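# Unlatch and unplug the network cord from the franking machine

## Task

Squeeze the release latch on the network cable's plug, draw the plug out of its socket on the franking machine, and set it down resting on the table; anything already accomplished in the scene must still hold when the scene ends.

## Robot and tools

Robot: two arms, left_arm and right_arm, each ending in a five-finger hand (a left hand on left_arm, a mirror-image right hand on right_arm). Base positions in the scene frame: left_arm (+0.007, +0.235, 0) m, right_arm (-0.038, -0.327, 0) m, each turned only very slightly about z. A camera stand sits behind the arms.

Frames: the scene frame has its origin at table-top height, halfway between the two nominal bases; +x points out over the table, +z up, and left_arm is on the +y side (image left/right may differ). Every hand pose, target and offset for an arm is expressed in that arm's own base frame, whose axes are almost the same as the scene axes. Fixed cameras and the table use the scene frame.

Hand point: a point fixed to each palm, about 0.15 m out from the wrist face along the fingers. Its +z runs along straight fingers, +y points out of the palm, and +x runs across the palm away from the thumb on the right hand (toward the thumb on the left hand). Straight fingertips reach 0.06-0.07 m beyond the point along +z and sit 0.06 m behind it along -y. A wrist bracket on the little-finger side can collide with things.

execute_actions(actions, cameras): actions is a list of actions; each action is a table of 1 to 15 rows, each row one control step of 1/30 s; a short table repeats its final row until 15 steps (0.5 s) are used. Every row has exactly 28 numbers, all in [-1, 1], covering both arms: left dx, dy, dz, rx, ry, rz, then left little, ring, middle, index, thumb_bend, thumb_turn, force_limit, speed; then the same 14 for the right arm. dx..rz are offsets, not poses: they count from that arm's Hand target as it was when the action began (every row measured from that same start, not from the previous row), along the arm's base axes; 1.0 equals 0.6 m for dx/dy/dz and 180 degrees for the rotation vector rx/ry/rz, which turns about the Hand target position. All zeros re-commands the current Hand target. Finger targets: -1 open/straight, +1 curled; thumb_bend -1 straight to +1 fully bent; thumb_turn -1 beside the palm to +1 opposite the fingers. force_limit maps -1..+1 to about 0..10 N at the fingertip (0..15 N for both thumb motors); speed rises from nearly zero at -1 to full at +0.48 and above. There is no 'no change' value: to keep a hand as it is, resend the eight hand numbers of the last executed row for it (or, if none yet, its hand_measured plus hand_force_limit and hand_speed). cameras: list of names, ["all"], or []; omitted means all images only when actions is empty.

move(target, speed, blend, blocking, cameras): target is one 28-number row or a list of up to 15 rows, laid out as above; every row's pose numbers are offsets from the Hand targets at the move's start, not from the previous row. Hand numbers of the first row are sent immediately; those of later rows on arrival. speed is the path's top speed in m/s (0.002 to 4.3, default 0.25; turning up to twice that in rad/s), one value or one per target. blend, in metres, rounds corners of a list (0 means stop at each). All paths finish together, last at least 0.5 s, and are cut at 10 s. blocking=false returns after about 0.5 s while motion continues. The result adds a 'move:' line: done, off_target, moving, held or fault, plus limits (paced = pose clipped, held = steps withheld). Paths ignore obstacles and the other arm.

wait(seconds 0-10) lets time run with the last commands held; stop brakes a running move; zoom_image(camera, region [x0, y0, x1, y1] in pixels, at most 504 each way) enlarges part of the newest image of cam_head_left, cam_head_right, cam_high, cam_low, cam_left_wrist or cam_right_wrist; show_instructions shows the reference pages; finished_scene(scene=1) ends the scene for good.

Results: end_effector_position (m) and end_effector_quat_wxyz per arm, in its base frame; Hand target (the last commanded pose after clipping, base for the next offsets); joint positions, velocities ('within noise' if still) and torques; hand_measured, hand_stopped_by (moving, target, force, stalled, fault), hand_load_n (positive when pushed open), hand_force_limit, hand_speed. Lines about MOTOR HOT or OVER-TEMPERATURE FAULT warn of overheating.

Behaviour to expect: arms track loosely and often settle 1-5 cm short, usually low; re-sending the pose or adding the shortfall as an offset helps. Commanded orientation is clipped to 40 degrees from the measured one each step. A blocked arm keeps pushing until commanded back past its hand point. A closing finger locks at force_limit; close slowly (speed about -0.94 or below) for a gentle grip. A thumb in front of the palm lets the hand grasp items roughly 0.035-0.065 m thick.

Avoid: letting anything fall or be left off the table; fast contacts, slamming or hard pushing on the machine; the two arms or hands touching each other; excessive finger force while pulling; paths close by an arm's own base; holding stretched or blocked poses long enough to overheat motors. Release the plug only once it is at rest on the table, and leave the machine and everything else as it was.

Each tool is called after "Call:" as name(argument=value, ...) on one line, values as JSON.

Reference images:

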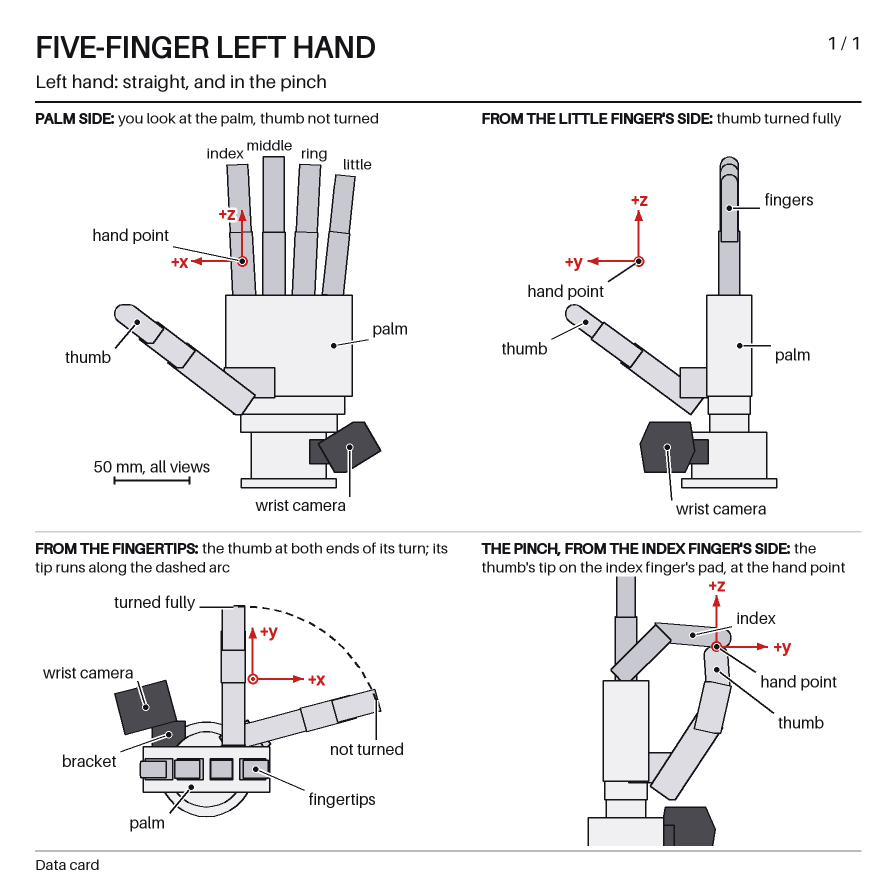

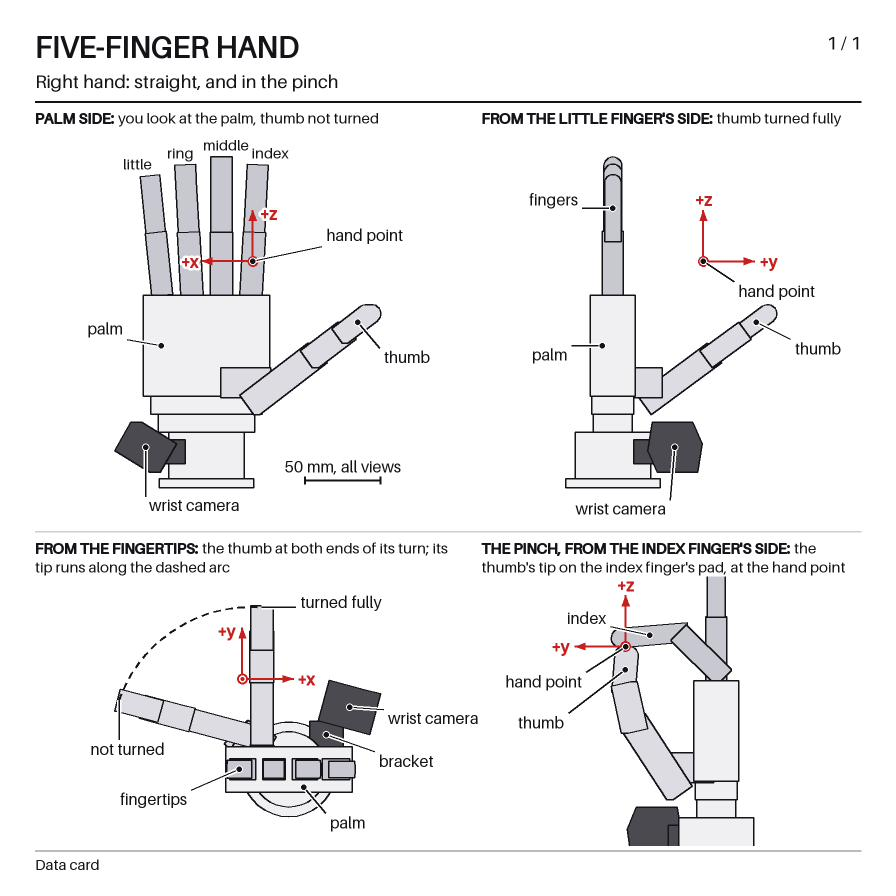

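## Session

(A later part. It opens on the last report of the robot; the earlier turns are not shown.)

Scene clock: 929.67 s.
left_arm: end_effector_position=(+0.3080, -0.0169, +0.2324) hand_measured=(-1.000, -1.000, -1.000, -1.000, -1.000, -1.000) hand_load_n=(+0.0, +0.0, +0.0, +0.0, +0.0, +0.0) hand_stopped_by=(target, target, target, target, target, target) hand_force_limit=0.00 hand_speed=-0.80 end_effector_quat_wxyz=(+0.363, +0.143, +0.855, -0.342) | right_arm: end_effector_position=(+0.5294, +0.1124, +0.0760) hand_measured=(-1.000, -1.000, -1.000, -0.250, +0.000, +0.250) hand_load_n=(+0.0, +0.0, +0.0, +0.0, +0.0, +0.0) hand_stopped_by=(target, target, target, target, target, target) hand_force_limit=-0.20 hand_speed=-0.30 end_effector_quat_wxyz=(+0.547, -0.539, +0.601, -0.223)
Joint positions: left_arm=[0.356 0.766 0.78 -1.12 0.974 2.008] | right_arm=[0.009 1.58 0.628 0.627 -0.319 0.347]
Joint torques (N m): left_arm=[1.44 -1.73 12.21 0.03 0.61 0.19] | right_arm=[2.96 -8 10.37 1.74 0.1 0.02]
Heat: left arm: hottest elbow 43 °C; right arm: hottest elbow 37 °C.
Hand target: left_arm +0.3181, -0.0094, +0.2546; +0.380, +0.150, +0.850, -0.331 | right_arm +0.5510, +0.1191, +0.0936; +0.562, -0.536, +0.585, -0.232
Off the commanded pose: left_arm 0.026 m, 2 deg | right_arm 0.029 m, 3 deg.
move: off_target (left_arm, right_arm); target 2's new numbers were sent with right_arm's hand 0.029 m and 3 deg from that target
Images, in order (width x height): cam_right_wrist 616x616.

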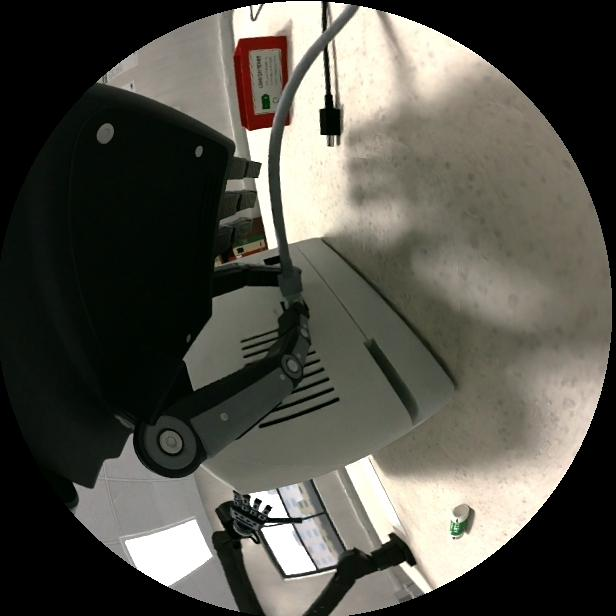

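Call:
move(target=[0,0,0,0,0,0,-1,-1,-1,-1,-1,-1,0,-0.8,0.005,0.001,0.0,0,0,0,-1,-1,-1,0.3,0,0.25,-0.1,-0.9], speed=0.04, cameras=["cam_right_wrist"])

Call:
zoom_image(camera="cam_right_wrist", region=[240, 240, 340, 340])

Scene clock: 936.30 s.
left_arm: end_effector_position=(+0.3080, -0.0169, +0.2324) hand_measured=(-1.000, -1.000, -1.000, -1.000, -1.000, -1.000) hand_load_n=(+0.0, +0.0, +0.0, +0.0, +0.0, +0.0) hand_stopped_by=(target, target, target, target, target, target) hand_force_limit=0.00 hand_speed=-0.80 end_effector_quat_wxyz=(+0.363, +0.143, +0.855, -0.342) | right_arm: end_effector_position=(+0.5369, +0.1123, +0.0768) hand_measured=(-1.000, -1.000, -1.000, +0.018, +0.000, +0.250) hand_load_n=(+0.0, +0.0, +0.0, +2.5, +0.0, -0.5) hand_stopped_by=(target, target, target, force, target, target) hand_force_limit=-0.10 hand_speed=-0.90 end_effector_quat_wxyz=(+0.547, -0.538, +0.600, -0.226)
Joint positions: left_arm=[0.356 0.766 0.78 -1.12 0.974 2.008] | right_arm=[0.011 1.593 0.646 0.627 -0.312 0.347]
Joint torques (N m): left_arm=[1.61 -2.08 12.22 -0.01 0.63 0.18] | right_arm=[2.32 -8.94 9.66 1.83 -0.15 0.05]
Heat: left arm: hottest elbow 43 °C; right arm: hottest elbow 37 °C.
Hand target: left_arm +0.3181, -0.0094, +0.2546; +0.380, +0.150, +0.850, -0.331 | right_arm +0.5541, +0.1196, +0.0937; +0.562, -0.536, +0.585, -0.233
Off the commanded pose: left_arm 0.026 m, 2 deg | right_arm 0.025 m, 3 deg.
move: off_target (left_arm, right_arm)
Images, in order (width x height): cam_right_wrist 616x616.

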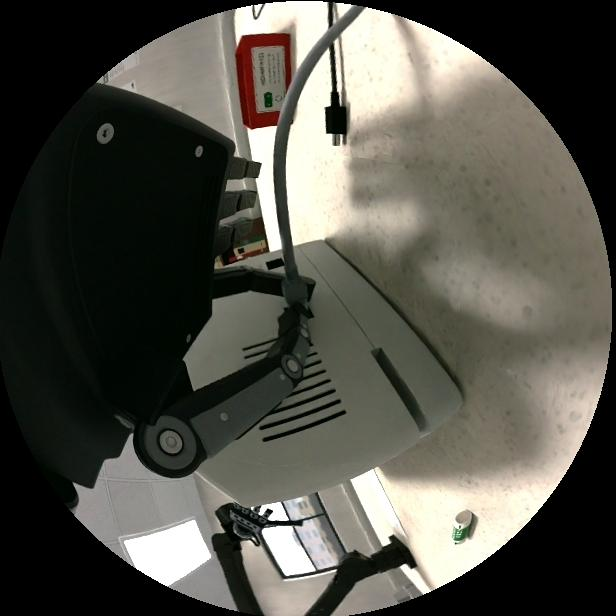

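Scaled by 5.040 from the camera's 616x616 image, which has a finer 880x880 frame.

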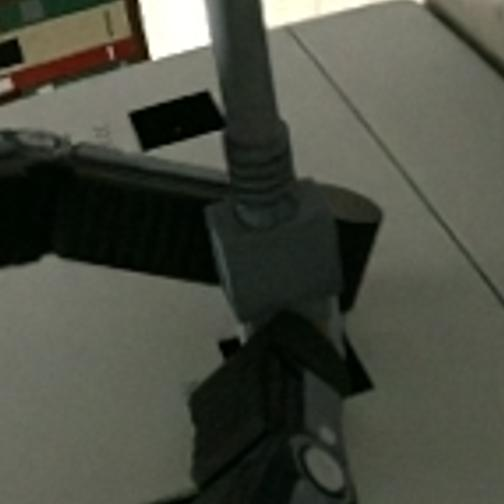

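Call:
move(target=[[0,0,0,0,0,0,-1,-1,-1,-1,-1,-1,0,-0.8,0.0,0.0,0.0,0,0,0,-1,-1,-1,-0.2,0,0.25,-0.1,-0.5],[0,0,0,0,0,0,-1,-1,-1,-1,-1,-1,0,-0.8,-0.012,0.0,0.0,0,0,0,-1,-1,-1,-0.2,0,0.13,-0.1,-0.5]], speed=0.04, cameras=["cam_right_wrist"])

Call:
zoom_image(camera="cam_right_wrist", region=[240, 240, 340, 340])

Scene clock: 954.10 s.
left_arm: end_effector_position=(+0.3080, -0.0169, +0.2324) hand_measured=(-1.000, -1.000, -1.000, -1.000, -1.000, -1.000) hand_load_n=(+0.0, +0.0, +0.0, +0.0, +0.0, +0.0) hand_stopped_by=(target, target, target, target, target, target) hand_force_limit=0.00 hand_speed=-0.80 end_effector_quat_wxyz=(+0.363, +0.143, +0.855, -0.342) | right_arm: end_effector_position=(+0.5368, +0.1128, +0.0768) hand_measured=(-1.000, -1.000, -1.000, -0.200, +0.000, +0.130) hand_load_n=(+0.0, +0.0, +0.0, +0.0, -0.5, -1.0) hand_stopped_by=(target, target, target, target, target, target) hand_force_limit=-0.10 hand_speed=-0.50 end_effector_quat_wxyz=(+0.547, -0.538, +0.600, -0.225)
Joint positions: left_arm=[0.356 0.766 0.78 -1.12 0.974 2.008] | right_arm=[0.012 1.593 0.646 0.627 -0.313 0.347]
Joint torques (N m): left_arm=[1.2 -1.73 12.19 -0.09 0.62 0.16] | right_arm=[2.84 -9.93 8.2 2.15 -0.1 0.02]
Heat: left arm: hottest elbow 44 °C; right arm: hottest elbow 36 °C.
Hand target: left_arm +0.3181, -0.0094, +0.2546; +0.380, +0.150, +0.850, -0.331 | right_arm +0.5469, +0.1198, +0.0937; +0.562, -0.536, +0.585, -0.232
Off the commanded pose: left_arm 0.026 m, 2 deg | right_arm 0.021 m, 3 deg.
move: off_target (left_arm, right_arm); target 2's new numbers were sent with right_arm's hand 0.021 m and 3 deg from that target
Images, in order (width x height): cam_right_wrist 616x616.

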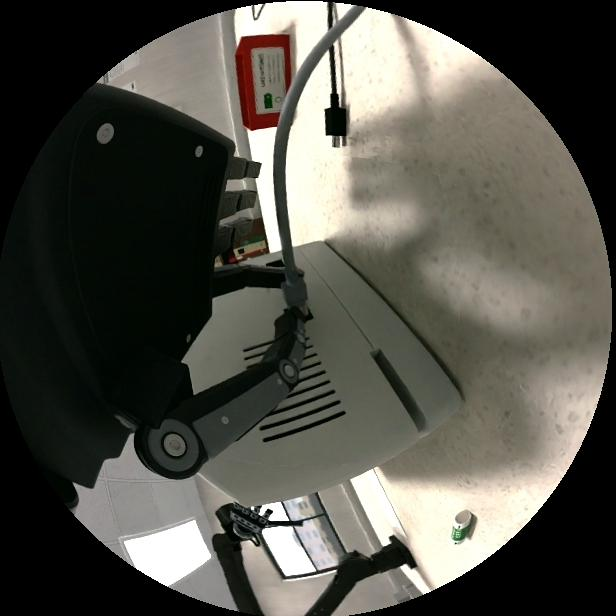

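Scaled by 5.040 from the camera's 616x616 image, which has a finer 880x880 frame.

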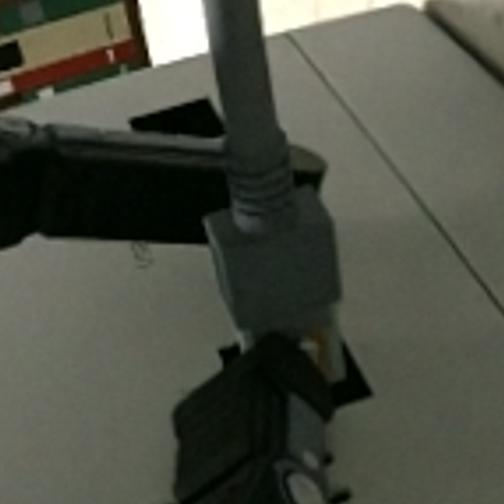

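Call:
move(target=[0,0,0,0,0,0,-1,-1,-1,-1,-1,-1,0,-0.8,-0.005,0.002,-0.014,0,0,0,-1,-1,-1,-0.2,0,0.13,-0.1,-0.5], speed=0.04, cameras=["cam_right_wrist"])

Call:
zoom_image(camera="cam_right_wrist", region=[240, 240, 340, 340])

Scene clock: 964.43 s.
left_arm: end_effector_position=(+0.3080, -0.0169, +0.2324) hand_measured=(-1.000, -1.000, -1.000, -1.000, -1.000, -1.000) hand_load_n=(+0.0, +0.0, -0.5, +0.0, +0.0, +0.0) hand_stopped_by=(target, target, target, target, target, target) hand_force_limit=0.00 hand_speed=-0.80 end_effector_quat_wxyz=(+0.363, +0.143, +0.855, -0.342) | right_arm: end_effector_position=(+0.5393, +0.1127, +0.0813) hand_measured=(-1.000, -1.000, -1.000, -0.200, +0.000, +0.130) hand_load_n=(+0.0, +0.0, +0.0, +0.0, +0.0, -0.5) hand_stopped_by=(target, target, target, target, target, target) hand_force_limit=-0.10 hand_speed=-0.50 end_effector_quat_wxyz=(+0.553, -0.536, +0.595, -0.231)
Joint positions: left_arm=[0.356 0.766 0.78 -1.12 0.974 2.008] | right_arm=[0.012 1.593 0.646 0.648 -0.312 0.347]
Joint torques (N m): left_arm=[1.49 -1.96 12.29 -0.03 0.62 0.17] | right_arm=[2.61 -8.64 7.28 2.44 0.03 0.01]
Heat: left arm: hottest elbow 44 °C; right arm: hottest elbow 36 °C.
Hand target: left_arm +0.3181, -0.0094, +0.2546; +0.380, +0.150, +0.850, -0.331 | right_arm +0.5439, +0.1210, +0.0853; +0.562, -0.536, +0.585, -0.232
Off the commanded pose: left_arm 0.026 m, 2 deg | right_arm 0.010 m, 1 deg.
move: off_target (left_arm)
Images, in order (width x height): cam_right_wrist 616x616.

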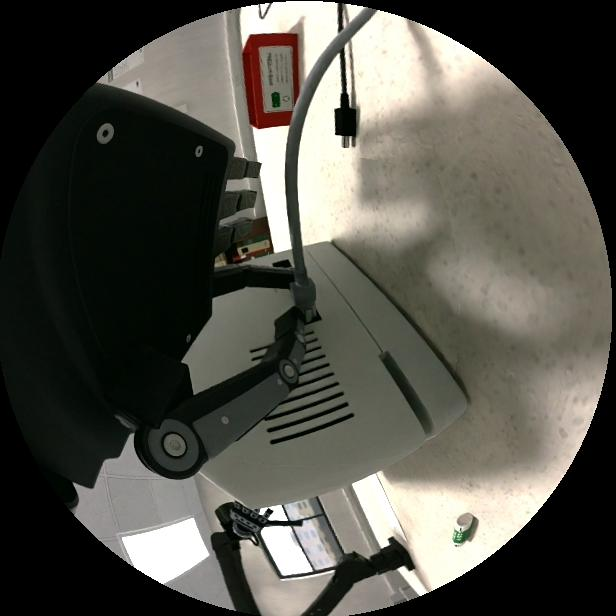

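Scaled by 5.040 from the camera's 616x616 image, which has a finer 880x880 frame.

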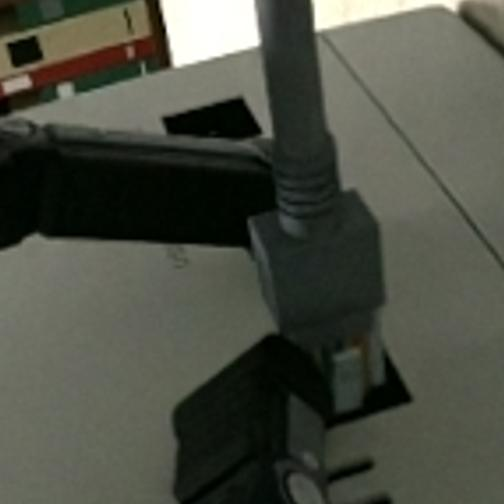

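Call:
move(target=[[0,0,0,0,0,0,-1,-1,-1,-1,-1,-1,0,-0.8,0.0,0.0,0.0,0,0,0,-1,-1,-1,-0.8,0,0.13,-0.1,-0.2],[0,0,0,0,0,0,-1,-1,-1,-1,-1,-1,0,-0.8,-0.07,-0.018,0.018,0,0,0,-1,-1,-1,-0.8,0,0.13,-0.1,-0.2],[0,0,0,0,0,0,-1,-1,-1,-1,-1,-1,0,-0.8,0.006,-0.0033,0.0093,0,0,0,-1,-1,-1,-0.8,0,0.13,-0.1,-0.2]], speed=0.08, cameras=["cam_right_wrist"])

Call:
zoom_image(camera="cam_right_wrist", region=[240, 240, 340, 340])

Scene clock: 1003.57 s.
left_arm: end_effector_position=(+0.3080, -0.0169, +0.2324) hand_measured=(-1.000, -1.000, -1.000, -1.000, -1.000, -1.000) hand_load_n=(+0.0, +0.0, +0.0, +0.0, +0.0, +0.0) hand_stopped_by=(target, target, target, target, target, target) hand_force_limit=0.00 hand_speed=-0.80 end_effector_quat_wxyz=(+0.363, +0.143, +0.855, -0.342) | right_arm: end_effector_position=(+0.5275, +0.1112, +0.0759) hand_measured=(-1.000, -1.000, -1.000, -0.800, +0.000, +0.130) hand_load_n=(+0.0, +0.0, +0.0, +0.0, +0.0, +0.0) hand_stopped_by=(target, target, target, target, target, target) hand_force_limit=-0.10 hand_speed=-0.20 end_effector_quat_wxyz=(+0.550, -0.538, +0.598, -0.227)
Joint positions: left_arm=[0.356 0.766 0.78 -1.12 0.974 2.008] | right_arm=[0.007 1.58 0.617 0.649 -0.319 0.346]
Joint torques (N m): left_arm=[2.14 -1.96 12.21 0.08 0.62 0.17] | right_arm=[2.43 -7.53 10.09 1.44 0.06 -0.02]
Heat: left arm: hottest elbow 44 °C; right arm: hottest elbow 35 °C.
Hand target: left_arm +0.3181, -0.0094, +0.2546; +0.380, +0.150, +0.850, -0.331 | right_arm +0.5475, +0.1189, +0.0909; +0.562, -0.536, +0.585, -0.232
Off the commanded pose: left_arm 0.026 m, 2 deg | right_arm 0.026 m, 2 deg.
move: off_target (left_arm, right_arm)
Images, in order (width x height): cam_right_wrist 616x616.

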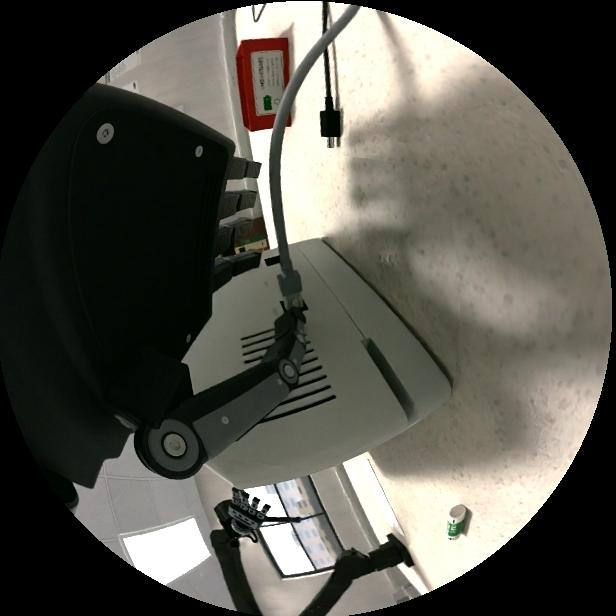

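Scaled by 5.040 from the camera's 616x616 image, which has a finer 880x880 frame.

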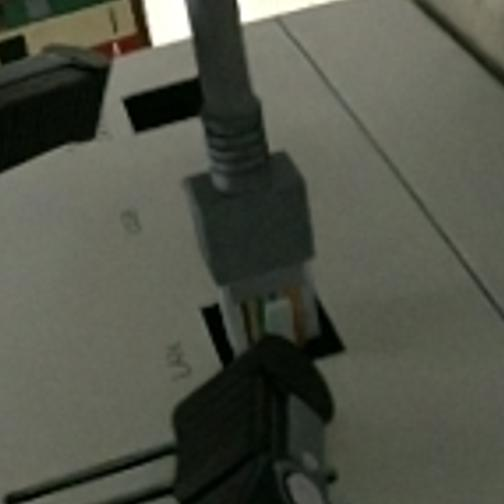

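Call:
move(target=[0,0,0,0,0,0,-1,-1,-1,-1,-1,-1,0,-0.8,0.009,0.005,-0.01,0,0,0,-1,-1,-1,-0.8,0,0.13,-0.1,-0.2], speed=0.08, cameras=["cam_right_wrist"])

Call:
zoom_image(camera="cam_right_wrist", region=[240, 240, 340, 340])

Scene clock: 1014.87 s.
left_arm: end_effector_position=(+0.3080, -0.0169, +0.2324) hand_measured=(-1.000, -1.000, -1.000, -1.000, -1.000, -1.000) hand_load_n=(+0.0, +0.0, +0.0, +0.0, +0.0, +0.0) hand_stopped_by=(target, target, target, target, target, target) hand_force_limit=0.00 hand_speed=-0.80 end_effector_quat_wxyz=(+0.363, +0.143, +0.855, -0.342) | right_arm: end_effector_position=(+0.5316, +0.1119, +0.0669) hand_measured=(-1.000, -1.000, -1.000, -0.800, +0.000, +0.130) hand_load_n=(+0.0, +0.0, +0.0, +0.0, -0.5, -0.5) hand_stopped_by=(target, target, target, target, target, target) hand_force_limit=-0.10 hand_speed=-0.20 end_effector_quat_wxyz=(+0.544, -0.539, +0.603, -0.224)
Joint positions: left_arm=[0.356 0.766 0.78 -1.12 0.974 2.008] | right_arm=[0.011 1.608 0.629 0.649 -0.31 0.346]
Joint torques (N m): left_arm=[1.9 -1.38 12.33 0.06 0.64 0.18] | right_arm=[3.08 -8.53 10.22 2.22 -0.03 0.07]
Heat: left arm: hottest elbow 44 °C; right arm: hottest elbow 35 °C.
Hand target: left_arm +0.3181, -0.0094, +0.2546; +0.380, +0.150, +0.850, -0.331 | right_arm +0.5529, +0.1219, +0.0849; +0.562, -0.536, +0.585, -0.232
Off the commanded pose: left_arm 0.026 m, 2 deg | right_arm 0.030 m, 3 deg.
move: off_target (left_arm, right_arm)
Images, in order (width x height): cam_right_wrist 616x616.

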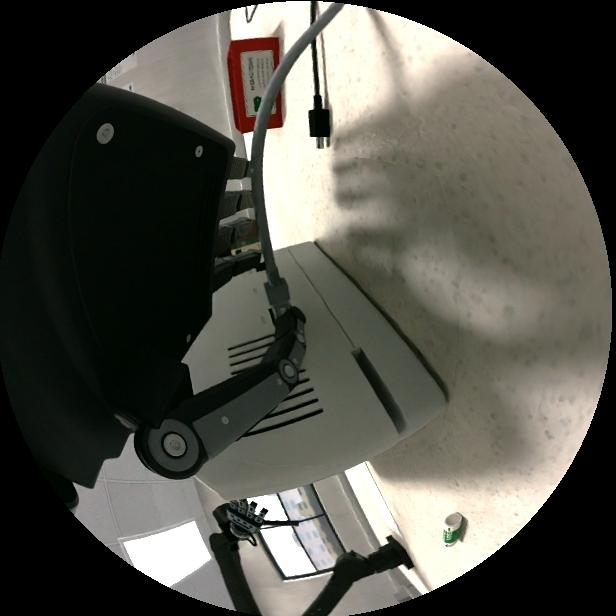

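Scaled by 5.040 from the camera's 616x616 image, which has a finer 880x880 frame.

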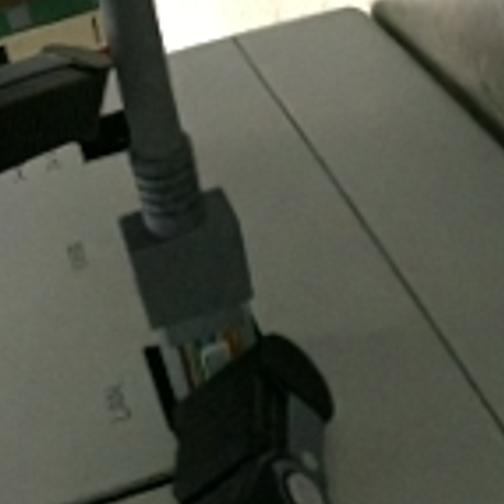

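Call:
move(target=[0,0,0,0,0,0,-1,-1,-1,-1,-1,-1,0,-0.8,0.0,0.012,0.004,0,0,0,-1,-1,-1,-0.8,0.09,0.13,-0.1,-0.2], speed=0.08, cameras=["cam_right_wrist"])

Call:
zoom_image(camera="cam_right_wrist", region=[240, 240, 340, 340])

Scene clock: 1033.37 s.
left_arm: end_effector_position=(+0.3080, -0.0169, +0.2324) hand_measured=(-1.000, -1.000, -1.000, -1.000, -1.000, -1.000) hand_load_n=(+0.0, +0.0, +0.0, +0.0, +0.0, +0.0) hand_stopped_by=(target, target, target, target, target, target) hand_force_limit=0.00 hand_speed=-0.80 end_effector_quat_wxyz=(+0.363, +0.143, +0.855, -0.342) | right_arm: end_effector_position=(+0.5321, +0.1156, +0.0663) hand_measured=(-1.000, -1.000, -1.000, -0.800, +0.090, +0.130) hand_load_n=(+0.0, +0.0, +0.0, +0.0, -1.0, -0.5) hand_stopped_by=(target, target, target, target, target, target) hand_force_limit=-0.10 hand_speed=-0.20 end_effector_quat_wxyz=(+0.542, -0.539, +0.603, -0.228)
Joint positions: left_arm=[0.356 0.766 0.78 -1.12 0.974 2.008] | right_arm=[0.024 1.608 0.629 0.649 -0.292 0.346]
Joint torques (N m): left_arm=[1.55 -1.49 12.38 0.09 0.66 0.17] | right_arm=[3.72 -7.94 10.1 1.85 -0.12 0.11]
Heat: left arm: hottest elbow 44 °C; right arm: hottest elbow 35 °C.
Hand target: left_arm +0.3181, -0.0094, +0.2546; +0.380, +0.150, +0.850, -0.331 | right_arm +0.5529, +0.1291, +0.0873; +0.562, -0.536, +0.585, -0.232
Off the commanded pose: left_arm 0.026 m, 2 deg | right_arm 0.033 m, 3 deg.
move: off_target (left_arm, right_arm)
Images, in order (width x height): cam_right_wrist 616x616.

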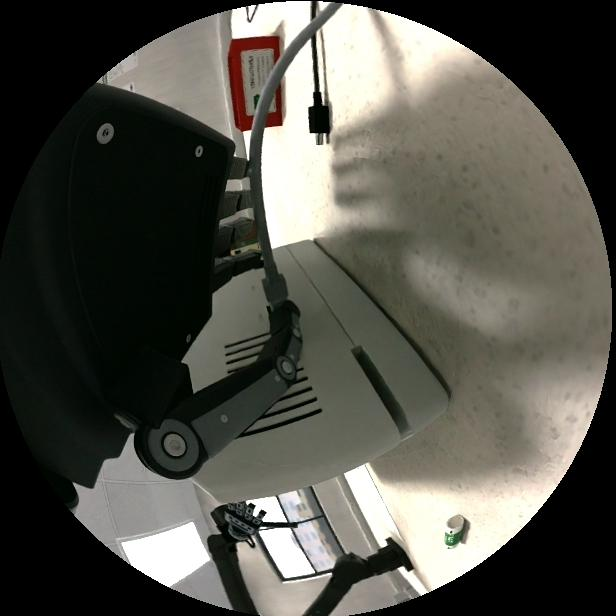

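Scaled by 5.040 from the camera's 616x616 image, which has a finer 880x880 frame.

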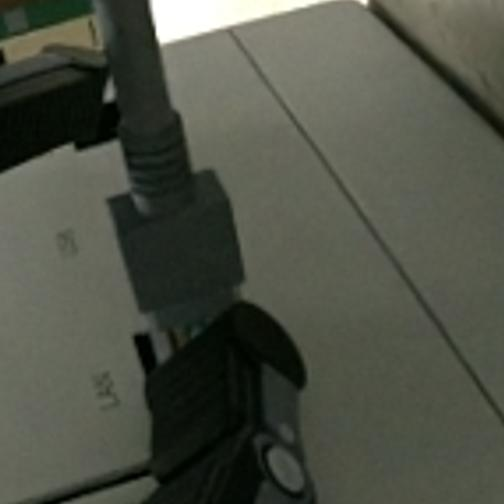

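Call:
move(target=[0,0,0,0,0,0,-1,-1,-1,-1,-1,-1,0,-0.8,0.0,0.0,0.0,0,0,0,-1,-1,-1,-0.8,0.02,0.05,-0.1,-0.2], speed=0.08, cameras=["cam_right_wrist"])

Call:
zoom_image(camera="cam_right_wrist", region=[240, 240, 340, 340])

Scene clock: 1072.67 s.
left_arm: end_effector_position=(+0.3080, -0.0169, +0.2324) hand_measured=(-1.000, -1.000, -1.000, -1.000, -1.000, -1.000) hand_load_n=(+0.0, +0.0, +0.0, +0.0, +0.0, +0.0) hand_stopped_by=(target, target, target, target, target, target) hand_force_limit=0.00 hand_speed=-0.80 end_effector_quat_wxyz=(+0.363, +0.143, +0.855, -0.342) | right_arm: end_effector_position=(+0.5336, +0.1128, +0.0658) hand_measured=(-1.000, -1.000, -1.000, -0.800, +0.022, +0.050) hand_load_n=(+0.0, +0.0, +0.0, +0.0, -3.5, -2.5) hand_stopped_by=(target, target, target, target, target, target) hand_force_limit=-0.10 hand_speed=-0.20 end_effector_quat_wxyz=(+0.539, -0.536, +0.607, -0.233)
Joint positions: left_arm=[0.356 0.766 0.78 -1.12 0.974 2.008] | right_arm=[0.024 1.608 0.629 0.649 -0.276 0.346]
Joint torques (N m): left_arm=[1.55 -1.9 12.27 0.09 0.61 0.19] | right_arm=[3.43 -9.11 9.98 1.99 -0.76 0.11]
Heat: left arm: hottest elbow 44 °C; right arm: hottest elbow 36 °C.
Hand target: left_arm +0.3181, -0.0094, +0.2546; +0.380, +0.150, +0.850, -0.331 | right_arm +0.5529, +0.1291, +0.0873; +0.562, -0.536, +0.585, -0.232
Off the commanded pose: left_arm 0.026 m, 2 deg | right_arm 0.033 m, 4 deg.
move: off_target (left_arm, right_arm)
Images, in order (width x height): cam_right_wrist 616x616.

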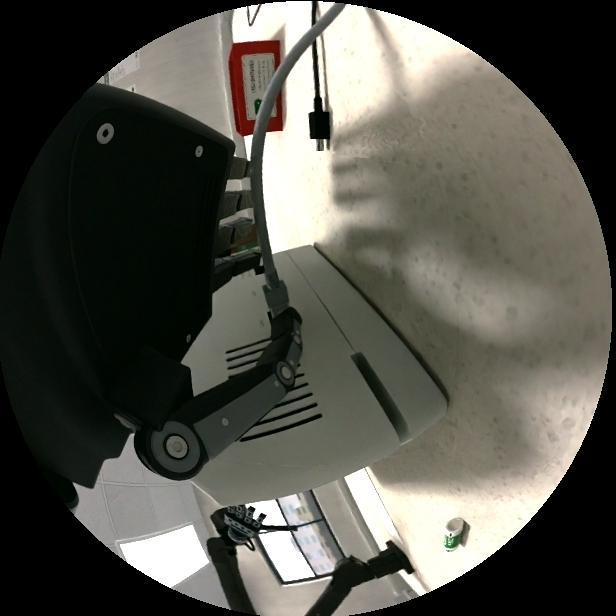

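Scaled by 5.040 from the camera's 616x616 image, which has a finer 880x880 frame.

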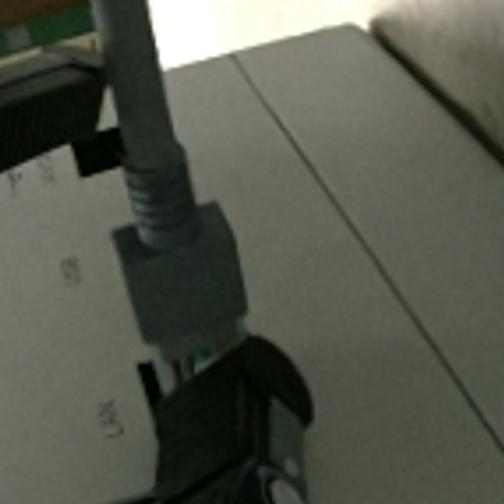

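Call:
move(target=[[0,0,0,0,0,0,-1,-1,-1,-1,-1,-1,0,-0.8,0.0,0.0,0.0,0,0,0,-1,-1,-1,-0.8,0.08,0.02,-0.1,-0.2],[0,0,0,0,0,0,-1,-1,-1,-1,-1,-1,0,-0.8,0.0,0.0,0.0,0,0,0,-1,-1,-1,-0.3,0.08,0.02,-0.1,-0.2]], speed=0.08, cameras=["cam_right_wrist"])

Call:
zoom_image(camera="cam_right_wrist", region=[240, 240, 340, 340])

Scene clock: 1100.07 s.
left_arm: end_effector_position=(+0.3080, -0.0169, +0.2324) hand_measured=(-1.000, -1.000, -1.000, -1.000, -1.000, -1.000) hand_load_n=(+0.0, +0.0, +0.0, +0.0, +0.0, +0.0) hand_stopped_by=(target, target, target, target, target, target) hand_force_limit=0.00 hand_speed=-0.80 end_effector_quat_wxyz=(+0.363, +0.143, +0.855, -0.342) | right_arm: end_effector_position=(+0.5330, +0.1137, +0.0652) hand_measured=(-1.000, -1.000, -1.000, -0.300, +0.080, +0.020) hand_load_n=(+0.0, +0.0, +0.0, +0.0, -1.0, -1.5) hand_stopped_by=(target, target, target, target, target, target) hand_force_limit=-0.10 hand_speed=-0.20 end_effector_quat_wxyz=(+0.539, -0.537, +0.606, -0.231)
Joint positions: left_arm=[0.356 0.766 0.78 -1.12 0.974 2.008] | right_arm=[0.024 1.609 0.629 0.649 -0.282 0.346]
Joint torques (N m): left_arm=[1.55 -1.73 12.23 0.03 0.63 0.18] | right_arm=[3.31 -8.7 10.09 1.89 -0.51 0.08]
Heat: left arm: hottest elbow 44 °C; right arm: hottest elbow 36 °C.
Hand target: left_arm +0.3181, -0.0094, +0.2546; +0.380, +0.150, +0.850, -0.331 | right_arm +0.5529, +0.1290, +0.0871; +0.562, -0.536, +0.585, -0.232
Off the commanded pose: left_arm 0.026 m, 2 deg | right_arm 0.034 m, 4 deg.
move: off_target (left_arm, right_arm); target 2's new numbers were sent with right_arm's hand 0.034 m and 4 deg from that target
Images, in order (width x height): cam_right_wrist 616x616.

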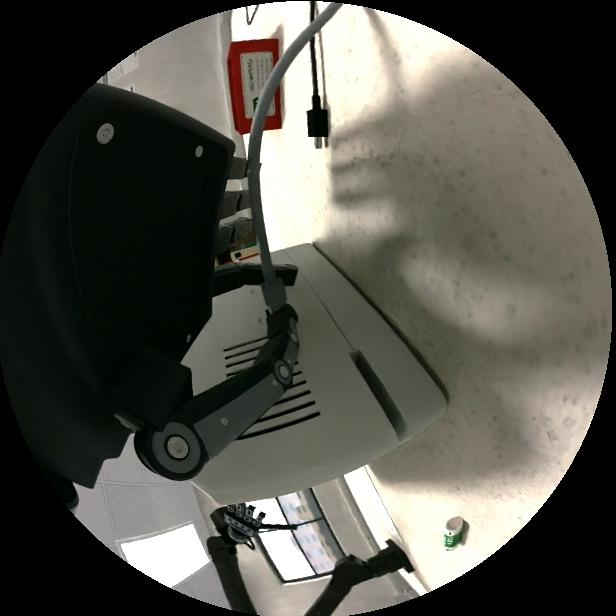

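Scaled by 5.040 from the camera's 616x616 image, which has a finer 880x880 frame.

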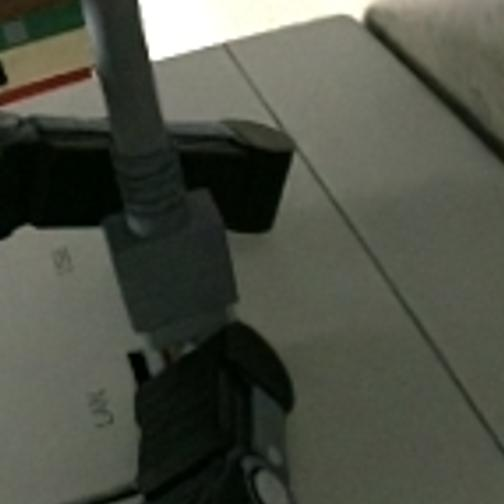

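Call:
move(target=[0,0,0,0,0,0,-1,-1,-1,-1,-1,-1,0,-0.8,0.008,0.0,0.0,0,0,0,-1,-1,-1,0.4,0.08,0.02,0.1,-0.9], speed=0.03, cameras=["cam_right_wrist"])

Call:
zoom_image(camera="cam_right_wrist", region=[240, 240, 340, 340])

Scene clock: 1109.60 s.
left_arm: end_effector_position=(+0.3080, -0.0169, +0.2324) hand_measured=(-1.000, -1.000, -1.000, -1.000, -1.000, -1.000) hand_load_n=(+0.0, +0.0, +0.5, +0.0, +0.0, +0.0) hand_stopped_by=(target, target, target, target, target, target) hand_force_limit=0.00 hand_speed=-0.80 end_effector_quat_wxyz=(+0.363, +0.143, +0.855, -0.342) | right_arm: end_effector_position=(+0.5359, +0.1141, +0.0653) hand_measured=(-1.000, -1.000, -1.000, +0.060, +0.080, +0.020) hand_load_n=(+0.0, +0.0, +0.0, +5.5, -1.5, -2.5) hand_stopped_by=(target, target, target, force, target, target) hand_force_limit=0.10 hand_speed=-0.90 end_effector_quat_wxyz=(+0.540, -0.537, +0.605, -0.231)
Joint positions: left_arm=[0.356 0.766 0.78 -1.12 0.974 2.008] | right_arm=[0.024 1.616 0.637 0.649 -0.284 0.346]
Joint torques (N m): left_arm=[1.73 -1.73 12.16 -0.12 0.63 0.19] | right_arm=[3.25 -8.53 10.36 1.8 -0.41 0.12]
Heat: left arm: hottest elbow 44 °C; right arm: hottest elbow 36 °C.
Hand target: left_arm +0.3181, -0.0094, +0.2546; +0.380, +0.150, +0.850, -0.331 | right_arm +0.5577, +0.1291, +0.0872; +0.562, -0.536, +0.585, -0.232
Off the commanded pose: left_arm 0.026 m, 2 deg | right_arm 0.034 m, 3 deg.
move: off_target (left_arm, right_arm)
Images, in order (width x height): cam_right_wrist 616x616.

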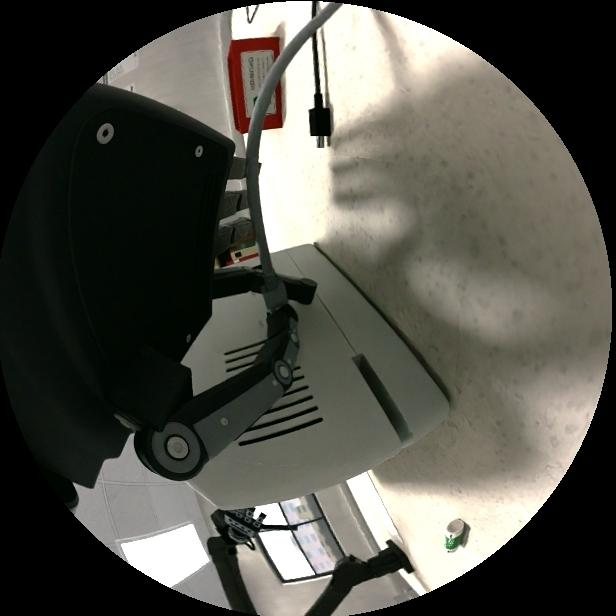

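Scaled by 5.040 from the camera's 616x616 image, which has a finer 880x880 frame.

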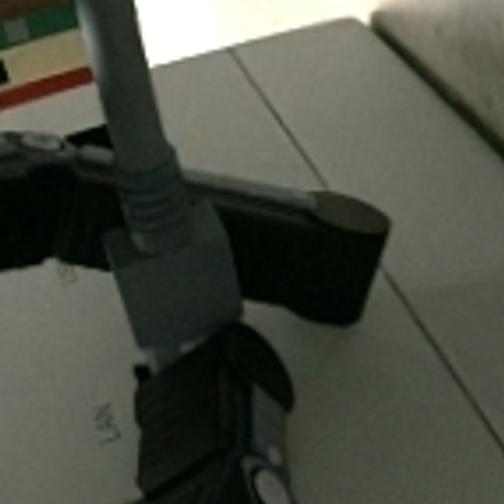

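Call:
move(target=[0,0,0,0,0,0,-1,-1,-1,-1,-1,-1,0,-0.8,0.008,0.0,0.0,0,0,0,-1,-1,-1,0.5,0.08,0.02,0.6,-0.9], speed=0.03, cameras=["cam_right_wrist"])

Call:
zoom_image(camera="cam_right_wrist", region=[240, 240, 340, 340])

Scene clock: 1116.00 s.
left_arm: end_effector_position=(+0.3080, -0.0169, +0.2324) hand_measured=(-1.000, -1.000, -1.000, -1.000, -1.000, -1.000) hand_load_n=(+0.0, +0.0, +0.0, +0.0, +0.0, +0.0) hand_stopped_by=(target, target, target, target, target, target) hand_force_limit=0.00 hand_speed=-0.80 end_effector_quat_wxyz=(+0.363, +0.143, +0.855, -0.342) | right_arm: end_effector_position=(+0.5363, +0.1143, +0.0655) hand_measured=(-1.000, -1.000, -1.000, +0.076, +0.080, +0.020) hand_load_n=(+0.0, +0.0, +0.0, +9.0, -0.5, -3.5) hand_stopped_by=(target, target, target, force, target, target) hand_force_limit=0.60 hand_speed=-0.90 end_effector_quat_wxyz=(+0.540, -0.538, +0.605, -0.230)
Joint positions: left_arm=[0.356 0.766 0.78 -1.12 0.974 2.008] | right_arm=[0.024 1.616 0.638 0.649 -0.285 0.346]
Joint torques (N m): left_arm=[1.49 -1.79 12.14 0.03 0.66 0.2] | right_arm=[3.14 -7.94 11.32 1.68 -0.44 0.09]
Heat: left arm: hottest elbow 44 °C; right arm: hottest elbow 37 °C.
Hand target: left_arm +0.3181, -0.0094, +0.2546; +0.380, +0.150, +0.850, -0.331 | right_arm +0.5624, +0.1291, +0.0872; +0.562, -0.536, +0.585, -0.232
Off the commanded pose: left_arm 0.026 m, 2 deg | right_arm 0.037 m, 3 deg.
move: off_target (left_arm, right_arm)
Images, in order (width x height): cam_right_wrist 616x616.

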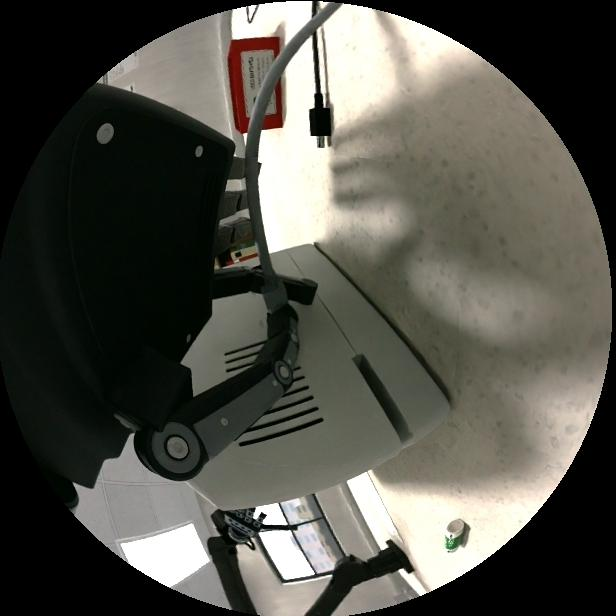

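Scaled by 5.040 from the camera's 616x616 image, which has a finer 880x880 frame.

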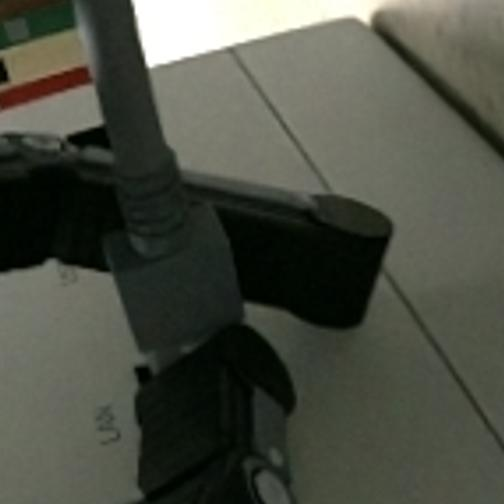

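Call:
move(target=[0,0,0,0,0,0,-1,-1,-1,-1,-1,-1,0,-0.8,0.004,-0.06,0.0,0,0,0,-1,-1,-1,0.5,0.08,0.02,0.6,-0.9], speed=0.04, cameras=["cam_right_wrist"])

Call:
zoom_image(camera="cam_right_wrist", region=[240, 240, 340, 340])

Scene clock: 1123.97 s.
left_arm: end_effector_position=(+0.3080, -0.0169, +0.2324) hand_measured=(-1.000, -1.000, -1.000, -1.000, -1.000, -1.000) hand_load_n=(+0.0, +0.0, +0.0, +0.0, +0.0, +0.0) hand_stopped_by=(target, target, target, target, target, target) hand_force_limit=0.00 hand_speed=-0.80 end_effector_quat_wxyz=(+0.363, +0.143, +0.855, -0.342) | right_arm: end_effector_position=(+0.5372, +0.1110, +0.0656) hand_measured=(-1.000, -1.000, -1.000, +0.076, +0.080, +0.020) hand_load_n=(+0.0, +0.0, +0.0, +7.0, +3.5, -0.5) hand_stopped_by=(target, target, target, force, target, target) hand_force_limit=0.60 hand_speed=-0.90 end_effector_quat_wxyz=(+0.552, -0.549, +0.593, -0.207)
Joint positions: left_arm=[0.356 0.766 0.78 -1.12 0.974 2.008] | right_arm=[-0.011 1.636 0.659 0.641 -0.38 0.337]
Joint torques (N m): left_arm=[1.44 -1.49 12.34 0.1 0.63 0.19] | right_arm=[-1.67 -9.35 10.41 1.58 0.13 -0.09]
Heat: left arm: hottest elbow 44 °C; right arm: hottest elbow 37 °C.
Hand target: left_arm +0.3181, -0.0094, +0.2546; +0.380, +0.150, +0.850, -0.331 | right_arm +0.5649, +0.0933, +0.0872; +0.562, -0.536, +0.585, -0.232
Off the commanded pose: left_arm 0.026 m, 2 deg | right_arm 0.039 m, 4 deg.
move: off_target (left_arm, right_arm)
Images, in order (width x height): cam_right_wrist 616x616.

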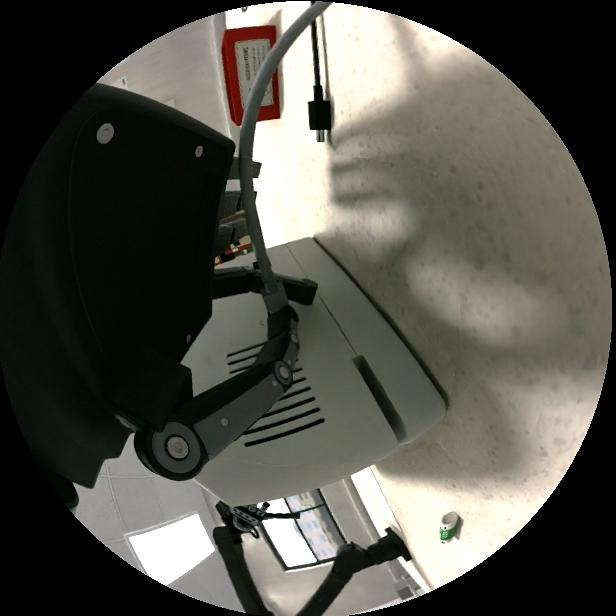

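Scaled by 5.040 from the camera's 616x616 image, which has a finer 880x880 frame.

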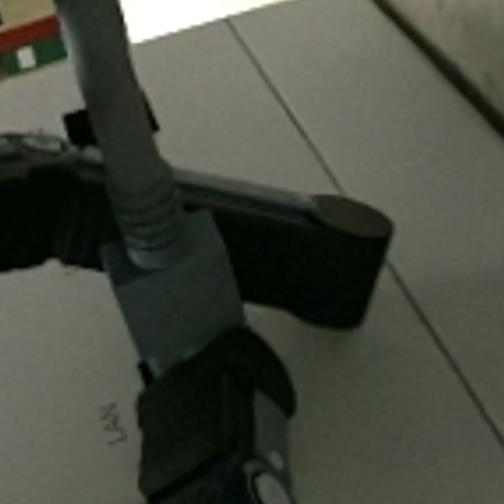

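Call:
move(target=[0,0,0,0,0,0,-1,-1,-1,-1,-1,-1,0,-0.8,0.0,-0.03,0.0,0,0,0,-1,-1,-1,0.5,0.08,0.02,0.6,-0.9], speed=0.04, cameras=["cam_right_wrist"])

Call:
zoom_image(camera="cam_right_wrist", region=[240, 240, 340, 340])

Scene clock: 1134.37 s.
left_arm: end_effector_position=(+0.3080, -0.0169, +0.2324) hand_measured=(-1.000, -1.000, -1.000, -1.000, -1.000, -1.000) hand_load_n=(+0.0, +0.0, +0.0, +0.0, +0.0, -0.5) hand_stopped_by=(target, target, target, target, target, target) hand_force_limit=0.00 hand_speed=-0.80 end_effector_quat_wxyz=(+0.363, +0.143, +0.855, -0.342) | right_arm: end_effector_position=(+0.5371, +0.1089, +0.0655) hand_measured=(-1.000, -1.000, -1.000, +0.076, +0.080, +0.020) hand_load_n=(+0.0, +0.0, +0.0, +9.0, +3.0, +0.5) hand_stopped_by=(target, target, target, force, target, target) hand_force_limit=0.60 hand_speed=-0.90 end_effector_quat_wxyz=(+0.556, -0.555, +0.587, -0.195)
Joint positions: left_arm=[0.356 0.766 0.78 -1.12 0.974 2.008] | right_arm=[-0.028 1.645 0.67 0.633 -0.426 0.331]
Joint torques (N m): left_arm=[1.32 -2.2 12.41 -0.01 0.64 0.21] | right_arm=[-4.07 -10.46 9.63 1.24 0.31 -0.16]
Heat: left arm: hottest elbow 44 °C; right arm: hottest elbow 38 °C.
Hand target: left_arm +0.3181, -0.0094, +0.2546; +0.380, +0.150, +0.850, -0.331 | right_arm +0.5648, +0.0750, +0.0871; +0.562, -0.536, +0.585, -0.232
Off the commanded pose: left_arm 0.026 m, 2 deg | right_arm 0.049 m, 5 deg.
move: off_target (left_arm, right_arm)
Images, in order (width x height): cam_right_wrist 616x616.

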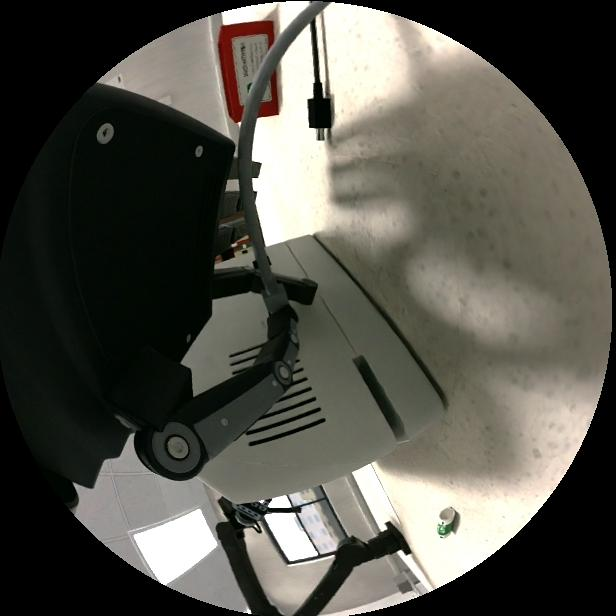

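Scaled by 5.040 from the camera's 616x616 image, which has a finer 880x880 frame.

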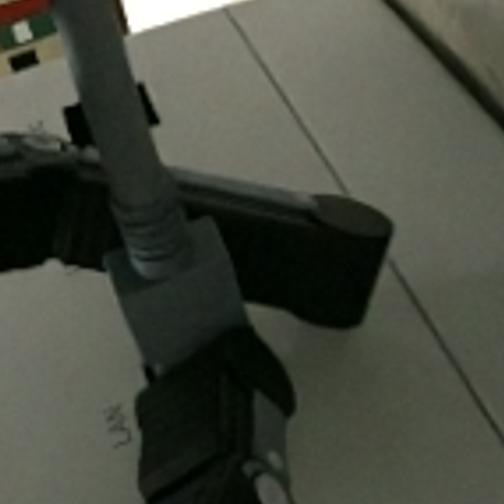

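Call:
move(target=[0,0,0,0,0,0,-1,-1,-1,-1,-1,-1,0,-0.8,-0.008,-0.03,0.0,0,0,0,-1,-1,-1,0.5,0.08,0.02,0.6,-0.9], speed=0.04, cameras=["cam_right_wrist"])

Call:
zoom_image(camera="cam_right_wrist", region=[240, 240, 340, 340])

Scene clock: 1159.97 s.
left_arm: end_effector_position=(+0.3080, -0.0169, +0.2324) hand_measured=(-1.000, -1.000, -1.000, -1.000, -1.000, -1.000) hand_load_n=(+0.0, +0.0, +0.0, +0.0, +0.0, +0.0) hand_stopped_by=(target, target, target, target, target, target) hand_force_limit=0.00 hand_speed=-0.80 end_effector_quat_wxyz=(+0.363, +0.143, +0.855, -0.342) | right_arm: end_effector_position=(+0.5333, +0.1032, +0.0657) hand_measured=(-1.000, -1.000, -1.000, +0.076, +0.080, +0.020) hand_load_n=(-0.5, +0.0, +0.0, +10.0, +2.5, +0.5) hand_stopped_by=(target, target, target, force, target, target) hand_force_limit=0.60 hand_speed=-0.90 end_effector_quat_wxyz=(+0.560, -0.559, +0.582, -0.185)
Joint positions: left_arm=[0.356 0.766 0.78 -1.12 0.974 2.008] | right_arm=[-0.053 1.645 0.67 0.626 -0.474 0.323]
Joint torques (N m): left_arm=[1.32 -2.2 12.23 0.02 0.6 0.18] | right_arm=[-5.01 -10.34 8.95 1.39 0.67 -0.26]
Heat: left arm: hottest elbow 44 °C; right arm: hottest elbow 39 °C.
Hand target: left_arm +0.3181, -0.0094, +0.2546; +0.380, +0.150, +0.850, -0.331 | right_arm +0.5600, +0.0570, +0.0871; +0.562, -0.536, +0.586, -0.232
Off the commanded pose: left_arm 0.026 m, 2 deg | right_arm 0.057 m, 6 deg.
move: off_target (left_arm, right_arm)
Images, in order (width x height): cam_right_wrist 616x616.

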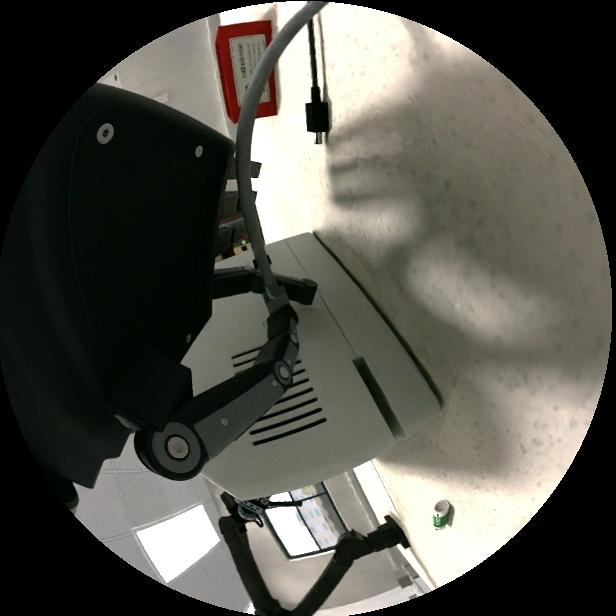

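Scaled by 5.040 from the camera's 616x616 image, which has a finer 880x880 frame.

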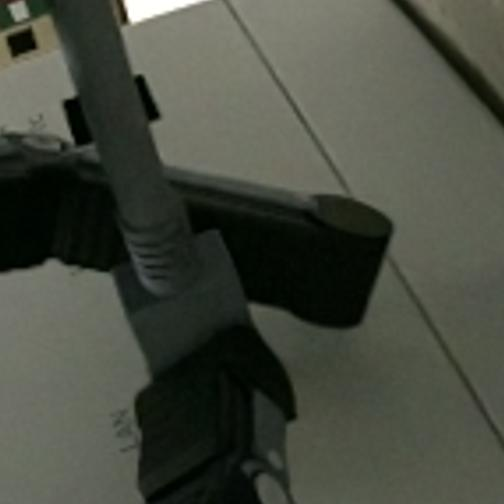

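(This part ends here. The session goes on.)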